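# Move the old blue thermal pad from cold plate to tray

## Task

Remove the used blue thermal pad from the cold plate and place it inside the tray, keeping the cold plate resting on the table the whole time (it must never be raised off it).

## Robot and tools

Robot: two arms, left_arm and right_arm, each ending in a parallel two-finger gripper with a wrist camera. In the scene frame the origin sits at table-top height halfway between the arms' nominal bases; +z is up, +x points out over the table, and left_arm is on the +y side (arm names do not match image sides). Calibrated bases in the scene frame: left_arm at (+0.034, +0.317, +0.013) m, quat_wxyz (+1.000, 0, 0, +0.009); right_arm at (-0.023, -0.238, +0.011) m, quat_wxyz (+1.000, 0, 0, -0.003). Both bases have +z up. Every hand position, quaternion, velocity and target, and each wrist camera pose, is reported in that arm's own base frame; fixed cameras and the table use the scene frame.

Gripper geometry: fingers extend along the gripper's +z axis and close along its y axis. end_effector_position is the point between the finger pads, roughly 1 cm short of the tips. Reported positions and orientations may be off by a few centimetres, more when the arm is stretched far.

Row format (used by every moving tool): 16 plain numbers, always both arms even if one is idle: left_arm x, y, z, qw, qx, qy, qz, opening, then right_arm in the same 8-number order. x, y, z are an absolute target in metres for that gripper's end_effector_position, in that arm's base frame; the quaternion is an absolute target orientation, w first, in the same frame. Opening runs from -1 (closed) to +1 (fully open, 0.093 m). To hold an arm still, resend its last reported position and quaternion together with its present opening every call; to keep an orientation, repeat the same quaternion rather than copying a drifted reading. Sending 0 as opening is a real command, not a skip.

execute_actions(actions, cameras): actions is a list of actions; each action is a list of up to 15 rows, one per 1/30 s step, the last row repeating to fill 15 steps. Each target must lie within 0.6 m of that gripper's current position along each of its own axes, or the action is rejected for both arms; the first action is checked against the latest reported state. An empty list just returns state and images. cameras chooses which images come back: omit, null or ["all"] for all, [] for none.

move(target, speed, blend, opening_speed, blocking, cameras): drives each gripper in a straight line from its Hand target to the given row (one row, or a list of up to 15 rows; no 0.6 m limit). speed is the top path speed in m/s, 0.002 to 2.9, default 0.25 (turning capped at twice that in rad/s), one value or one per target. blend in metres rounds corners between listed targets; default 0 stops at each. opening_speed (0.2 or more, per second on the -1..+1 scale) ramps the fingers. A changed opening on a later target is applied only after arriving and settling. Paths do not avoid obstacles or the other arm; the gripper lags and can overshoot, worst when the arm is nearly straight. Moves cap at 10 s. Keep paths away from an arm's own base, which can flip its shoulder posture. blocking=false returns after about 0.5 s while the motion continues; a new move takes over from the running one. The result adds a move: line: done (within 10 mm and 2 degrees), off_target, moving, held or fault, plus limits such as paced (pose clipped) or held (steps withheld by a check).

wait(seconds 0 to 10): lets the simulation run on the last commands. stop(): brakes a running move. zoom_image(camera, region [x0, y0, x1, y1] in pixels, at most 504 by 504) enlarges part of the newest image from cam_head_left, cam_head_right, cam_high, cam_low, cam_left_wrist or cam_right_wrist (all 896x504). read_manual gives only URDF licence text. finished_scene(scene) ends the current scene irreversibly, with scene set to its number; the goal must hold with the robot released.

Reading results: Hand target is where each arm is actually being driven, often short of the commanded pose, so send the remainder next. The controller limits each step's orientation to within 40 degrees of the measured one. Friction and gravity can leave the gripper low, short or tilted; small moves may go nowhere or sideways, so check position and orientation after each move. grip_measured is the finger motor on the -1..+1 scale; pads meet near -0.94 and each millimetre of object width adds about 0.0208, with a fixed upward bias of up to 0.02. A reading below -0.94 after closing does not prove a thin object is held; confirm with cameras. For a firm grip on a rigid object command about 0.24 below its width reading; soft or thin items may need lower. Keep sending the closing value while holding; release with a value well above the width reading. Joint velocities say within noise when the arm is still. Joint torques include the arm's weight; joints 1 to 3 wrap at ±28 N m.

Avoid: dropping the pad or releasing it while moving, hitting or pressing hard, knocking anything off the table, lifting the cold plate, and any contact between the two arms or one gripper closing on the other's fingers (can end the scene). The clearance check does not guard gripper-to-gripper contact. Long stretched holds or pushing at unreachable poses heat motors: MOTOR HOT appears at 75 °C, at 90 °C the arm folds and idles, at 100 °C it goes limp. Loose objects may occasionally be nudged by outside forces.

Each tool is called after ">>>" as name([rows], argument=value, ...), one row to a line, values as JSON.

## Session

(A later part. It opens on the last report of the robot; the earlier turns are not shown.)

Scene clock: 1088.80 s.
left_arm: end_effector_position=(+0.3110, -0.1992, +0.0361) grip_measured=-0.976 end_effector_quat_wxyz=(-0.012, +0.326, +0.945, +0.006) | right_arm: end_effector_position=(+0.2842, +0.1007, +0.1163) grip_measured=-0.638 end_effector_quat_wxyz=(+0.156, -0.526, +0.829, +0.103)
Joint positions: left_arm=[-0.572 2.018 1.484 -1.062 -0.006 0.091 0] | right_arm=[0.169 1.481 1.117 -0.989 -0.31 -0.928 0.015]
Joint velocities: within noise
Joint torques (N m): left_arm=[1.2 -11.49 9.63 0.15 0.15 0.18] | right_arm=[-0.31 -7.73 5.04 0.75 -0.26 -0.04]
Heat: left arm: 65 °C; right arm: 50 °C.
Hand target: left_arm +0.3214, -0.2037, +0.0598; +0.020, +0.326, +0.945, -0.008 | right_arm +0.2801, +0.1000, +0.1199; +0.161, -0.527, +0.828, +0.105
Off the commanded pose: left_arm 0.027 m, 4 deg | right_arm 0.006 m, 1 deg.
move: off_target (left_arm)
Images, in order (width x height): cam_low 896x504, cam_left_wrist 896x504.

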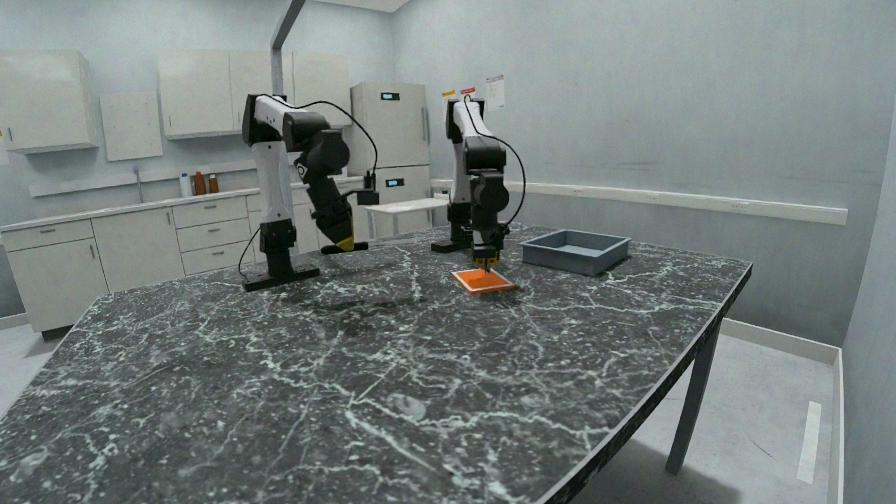

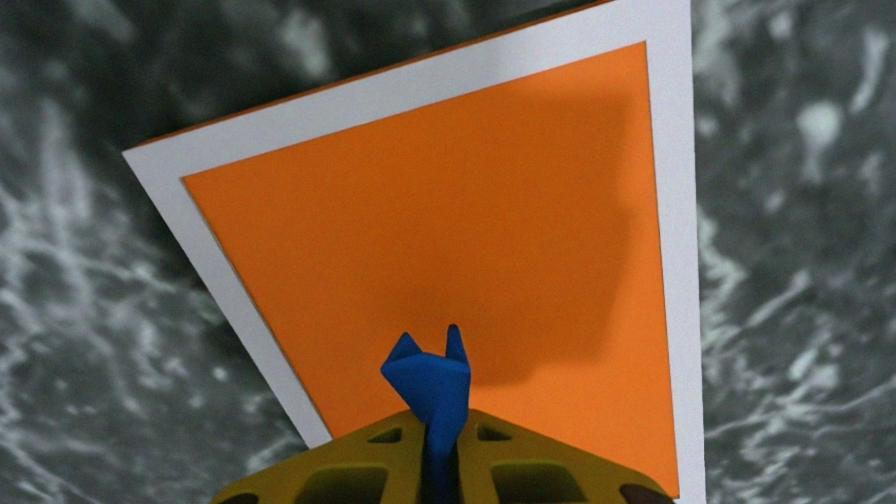

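>>> move([
  [0.318,-0.19,0.14,0.0,0.3256,0.9455,0,-1,0.28,0.10,0.12,0.16,-0.5246,0.8234,0.105,-0.85],
  [0.37,0.01,0.14,0,0,1,0,-1,0.28,0.10,0.12,0.16,-0.5246,0.8234,0.105,-0.85],
  [0.37,0.01,0.035,0,0,1,0,-1,0.28,0.10,0.12,0.16,-0.5246,0.8234,0.105,-0.85],
], speed=0.12, cameras=["cam_left_wrist","cam_high"])

Scene clock: 1097.83 s.
left_arm: end_effector_position=(+0.3695, +0.0116, +0.0445) grip_measured=-0.976 end_effector_quat_wxyz=(+0.004, +0.005, +1.000, +0.005) | right_arm: end_effector_position=(+0.2842, +0.1007, +0.1163) grip_measured=-0.638 end_effector_quat_wxyz=(+0.156, -0.526, +0.829, +0.103)
Joint positions: left_arm=[0.027 1.98 1.464 -1.046 -0.01 0.037 0] | right_arm=[0.169 1.481 1.117 -0.989 -0.31 -0.928 0.015]
Joint velocities: within noise
Joint torques (N m): left_arm=[0.17 -6.6 5.34 0.48 0.07 -0.09] | right_arm=[-0.29 -7.73 5.04 0.75 -0.26 -0.04]
Heat: left arm: 66 °C; right arm: 50 °C.
Hand target: left_arm +0.3697, +0.0100, +0.0352; +0.000, +0.000, +1.000, +0.000 | right_arm +0.2801, +0.1000, +0.1199; +0.161, -0.527, +0.828, +0.105
Off the commanded pose: left_arm 0.010 m, 1 deg | right_arm 0.006 m, 1 deg.
move: done
Images, in order (width x height): cam_high 896x504, cam_left_wrist 896x504.

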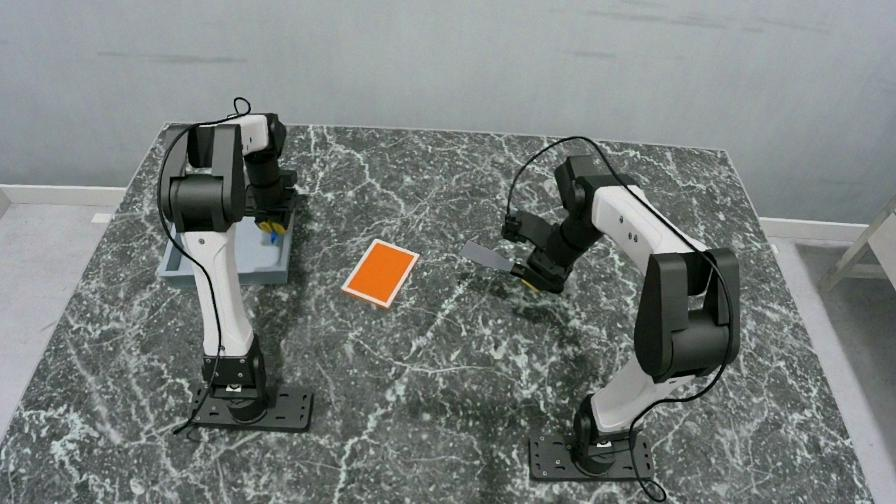

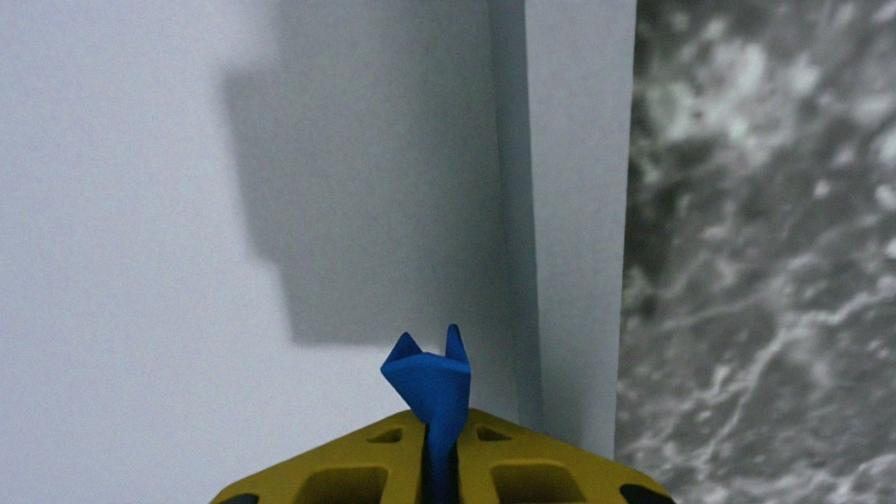

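>>> move([
  [0.36,0.06,0.035,0,0,1,0,-1,0.28,0.10,0.12,0.16,-0.5246,0.8234,0.105,-0.85],
  [0.36,0.06,0.012,0,0,1,0,-1,0.28,0.10,0.12,0.16,-0.5246,0.8234,0.105,-0.85],
  [0.36,0.06,0.012,0,0,1,0,0.0,0.28,0.10,0.12,0.16,-0.5246,0.8234,0.105,-0.85],
  [0.36,0.06,0.14,0,0,1,0,0.0,0.28,0.10,0.12,0.16,-0.5246,0.8234,0.105,-0.85],
], speed=0.08, opening_speed=1.5, cameras=["cam_left_wrist","cam_high"])

Scene clock: 1106.70 s.
left_arm: end_effector_position=(+0.3541, +0.0593, +0.1178) grip_measured=-0.002 end_effector_quat_wxyz=(-0.033, -0.003, +0.999, +0.000) | right_arm: end_effector_position=(+0.2842, +0.1007, +0.1163) grip_measured=-0.638 end_effector_quat_wxyz=(+0.156, -0.526, +0.829, +0.103)
Joint positions: left_arm=[0.161 1.97 1.741 -1.407 -0.01 0.155 0.045] | right_arm=[0.169 1.481 1.117 -0.989 -0.31 -0.928 0.015]
Joint velocities: within noise
Joint torques (N m): left_arm=[0.43 -11.14 9.76 -0.02 0.04 0.14] | right_arm=[-0.31 -7.73 5.03 0.75 -0.26 -0.03]
Heat: left arm: 65 °C; right arm: 50 °C.
Hand target: left_arm +0.3593, +0.0599, +0.1396; +0.000, +0.000, +1.000, +0.000 | right_arm +0.2801, +0.1000, +0.1199; +0.161, -0.527, +0.828, +0.105
Off the commanded pose: left_arm 0.023 m, 4 deg | right_arm 0.006 m, 1 deg.
move: off_target (left_arm)
Images, in order (width x height): cam_high 896x504, cam_left_wrist 896x504.

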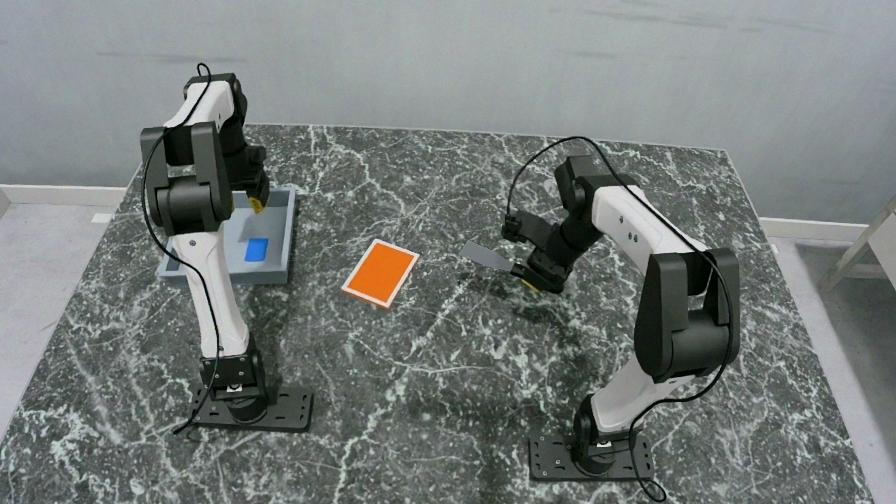

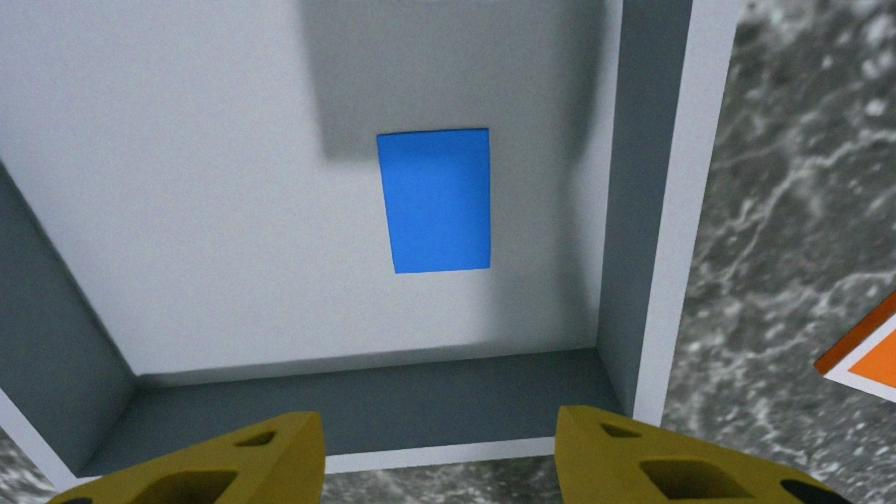

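>>> move([
  [0.25,0.03,0.18,0,0,1,0,0.0,0.31,0.07,0.08,0.2468,-0.2905,0.9212,0.0778,-0.85],
  [0.22,0.02,0.18,0,0,1,0,0.0,0.31,0.07,0.004,0.2468,-0.2905,0.9212,0.0778,-0.85],
], speed=0.1)

Scene clock: 1116.47 s.
left_arm: end_effector_position=(+0.2250, +0.0241, +0.1780) grip_measured=-0.002 end_effector_quat_wxyz=(-0.004, +0.001, +1.000, +0.005) | right_arm: end_effector_position=(+0.3143, +0.0737, +0.0126) grip_measured=-0.638 end_effector_quat_wxyz=(+0.259, -0.297, +0.916, +0.080)
Joint positions: left_arm=[0.099 1.418 1.361 -1.52 -0.01 0.102 0.045] | right_arm=[0.095 1.535 0.629 -0.178 -0.262 -0.468 0.015]
Joint velocities: within noise
Joint torques (N m): left_arm=[-0.59 -6.01 5.42 0.15 0.04 -0.07] | right_arm=[-0.28 -4.11 4.05 1.45 0.05 0.09]
Heat: left arm: 64 °C; right arm: 50 °C.
Hand target: left_arm +0.2200, +0.0202, +0.1799; +0.000, +0.000, +1.000, +0.000 | right_arm +0.3098, +0.0700, +0.0043; +0.247, -0.291, +0.921, +0.078
Off the commanded pose: left_arm 0.007 m, 1 deg | right_arm 0.010 m, 2 deg.
move: done

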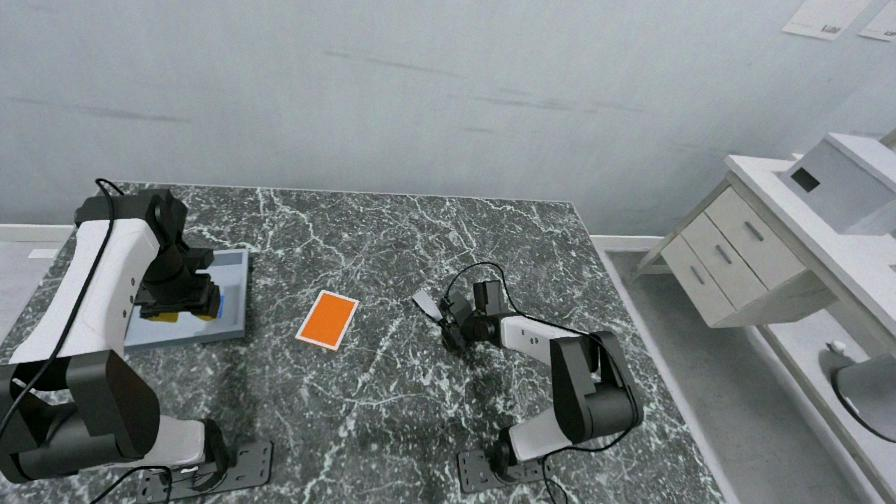

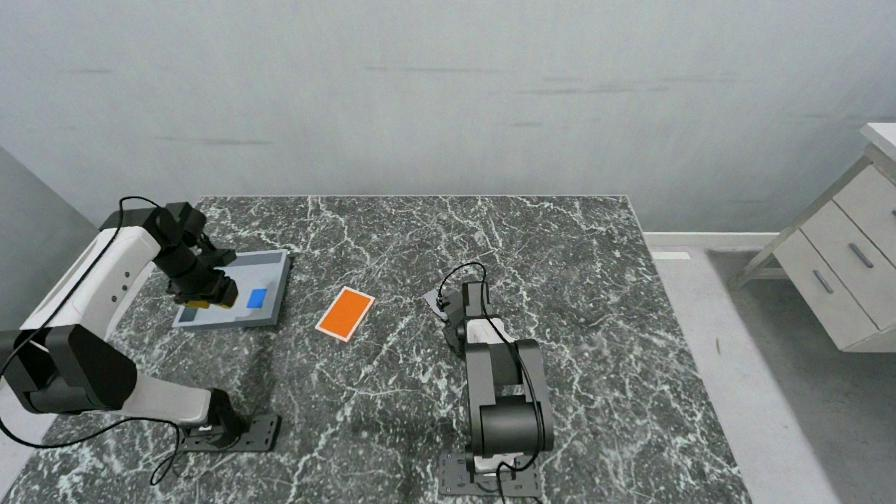

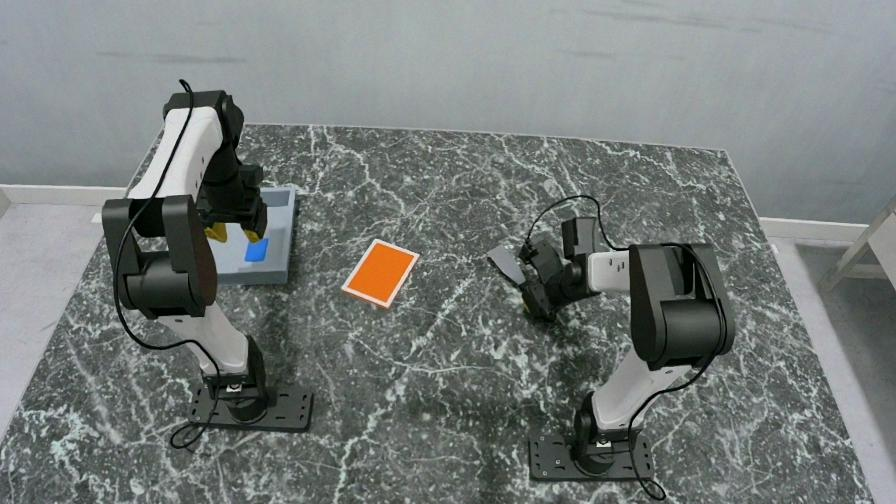

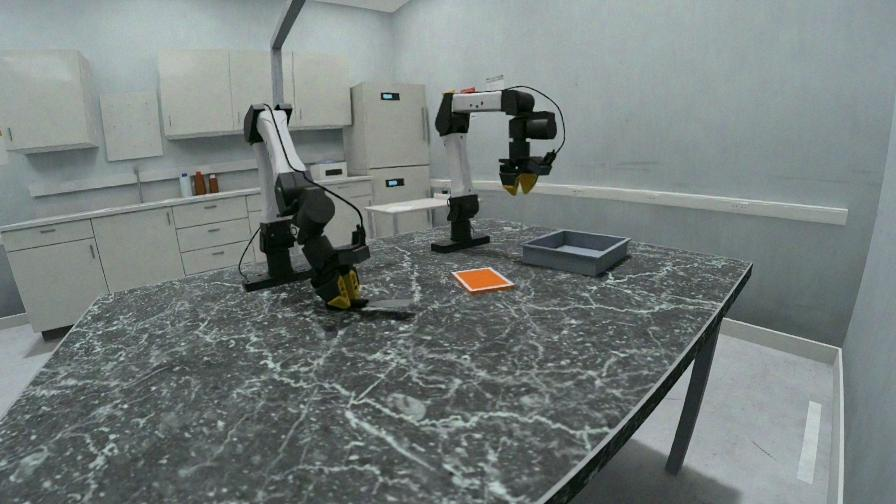

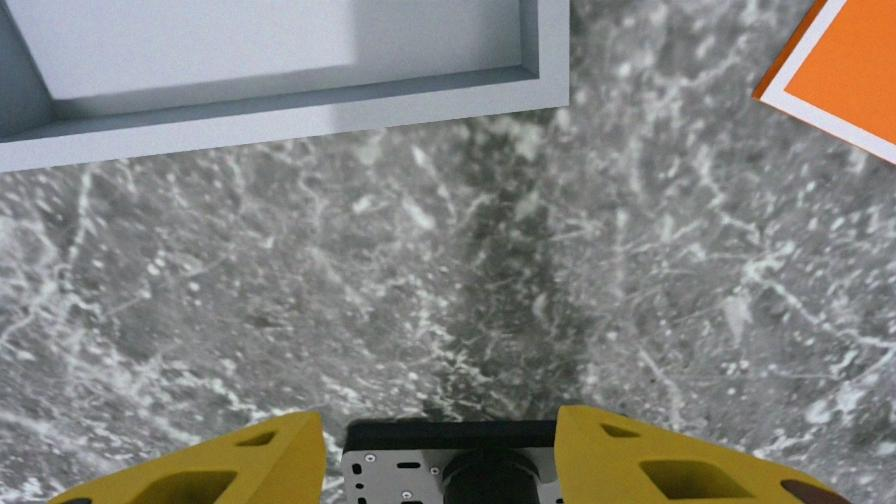

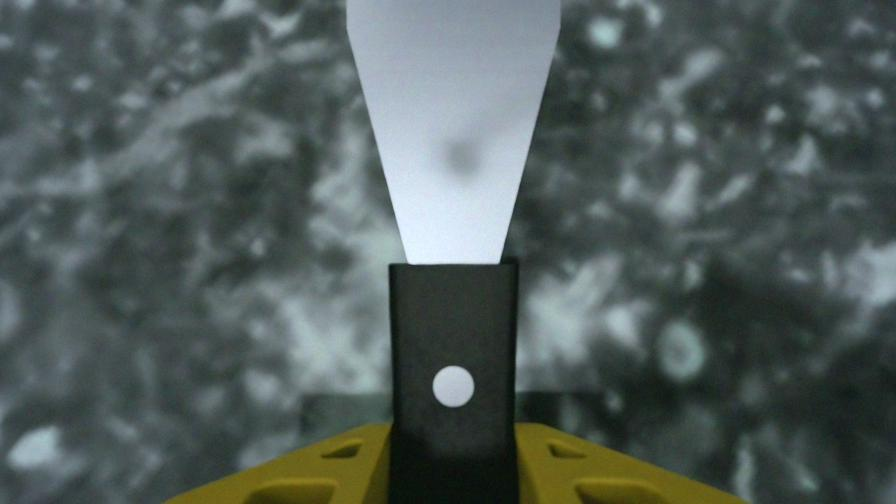

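Lower a bit more, open slowly, retreat.

>>> move([
  [0.22,0.02,0.18,0,0,1,0,0.0,0.308,0.068,-0.004,0.2468,-0.2905,0.9212,0.0778,-0.85],
  [0.22,0.02,0.18,0,0,1,0,0.0,0.308,0.068,-0.004,0.2468,-0.2905,0.9212,0.0778,-0.2],
  [0.22,0.02,0.18,0,0,1,0,0.0,0.26,0.03,0.12,0.2468,-0.2905,0.9212,0.0778,-0.2],
], speed=0.06, opening_speed=0.5, cameras=["cam_low","cam_high"])

Scene clock: 1125.90 s.
left_arm: end_effector_position=(+0.2250, +0.0241, +0.1780) grip_measured=-0.002 end_effector_quat_wxyz=(-0.004, +0.001, +1.000, +0.005) | right_arm: end_effector_position=(+0.2586, +0.0302, +0.1120) grip_measured=-0.202 end_effector_quat_wxyz=(+0.239, -0.288, +0.924, +0.078)
Joint positions: left_arm=[0.099 1.418 1.361 -1.52 -0.01 0.101 0.045] | right_arm=[-0.09 1.154 0.805 -0.821 -0.322 -0.629 0.036]
Joint velocities: within noise
Joint torques (N m): left_arm=[-0.66 -5.89 5.48 0.14 0.07 -0.11] | right_arm=[-0.32 -3.9 7.83 1.11 -0.23 -0.05]
Heat: left arm: 63 °C; right arm: 48 °C.
Hand target: left_arm +0.2200, +0.0202, +0.1799; +0.000, +0.000, +1.000, +0.000 | right_arm +0.2600, +0.0300, +0.1198; +0.247, -0.291, +0.921, +0.078
Off the commanded pose: left_arm 0.007 m, 1 deg | right_arm 0.008 m, 1 deg.
move: done; target 2's new opening was sent with right_arm's hand 0.017 m and 3 deg from that target
Images, in order (width x height): cam_high 896x504, cam_low 896x504.

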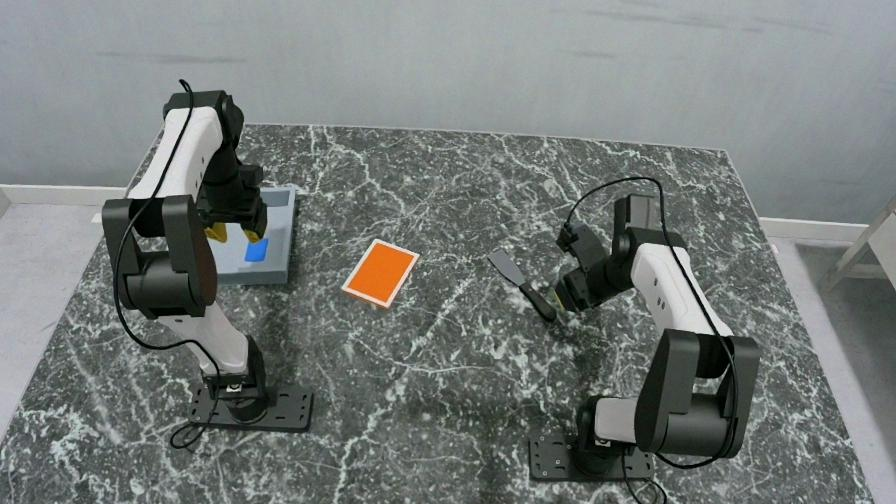

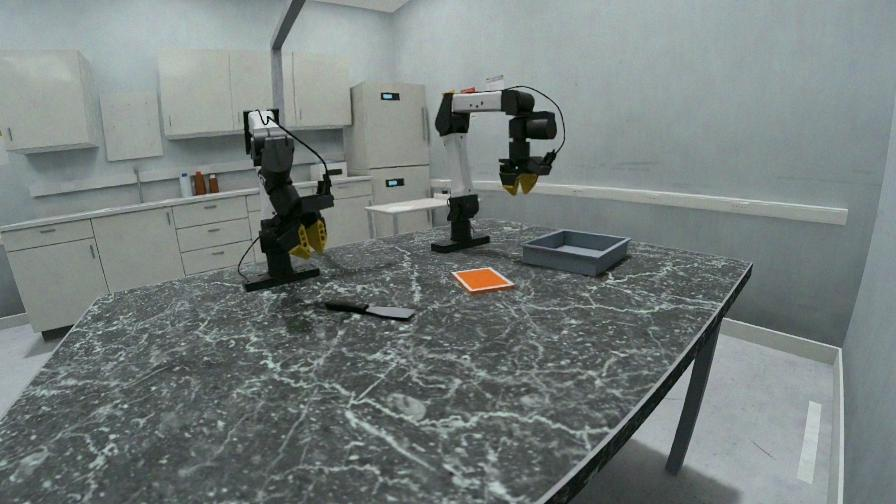

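>>> finished_scene(scene=1)

The scene is finished: the task was done.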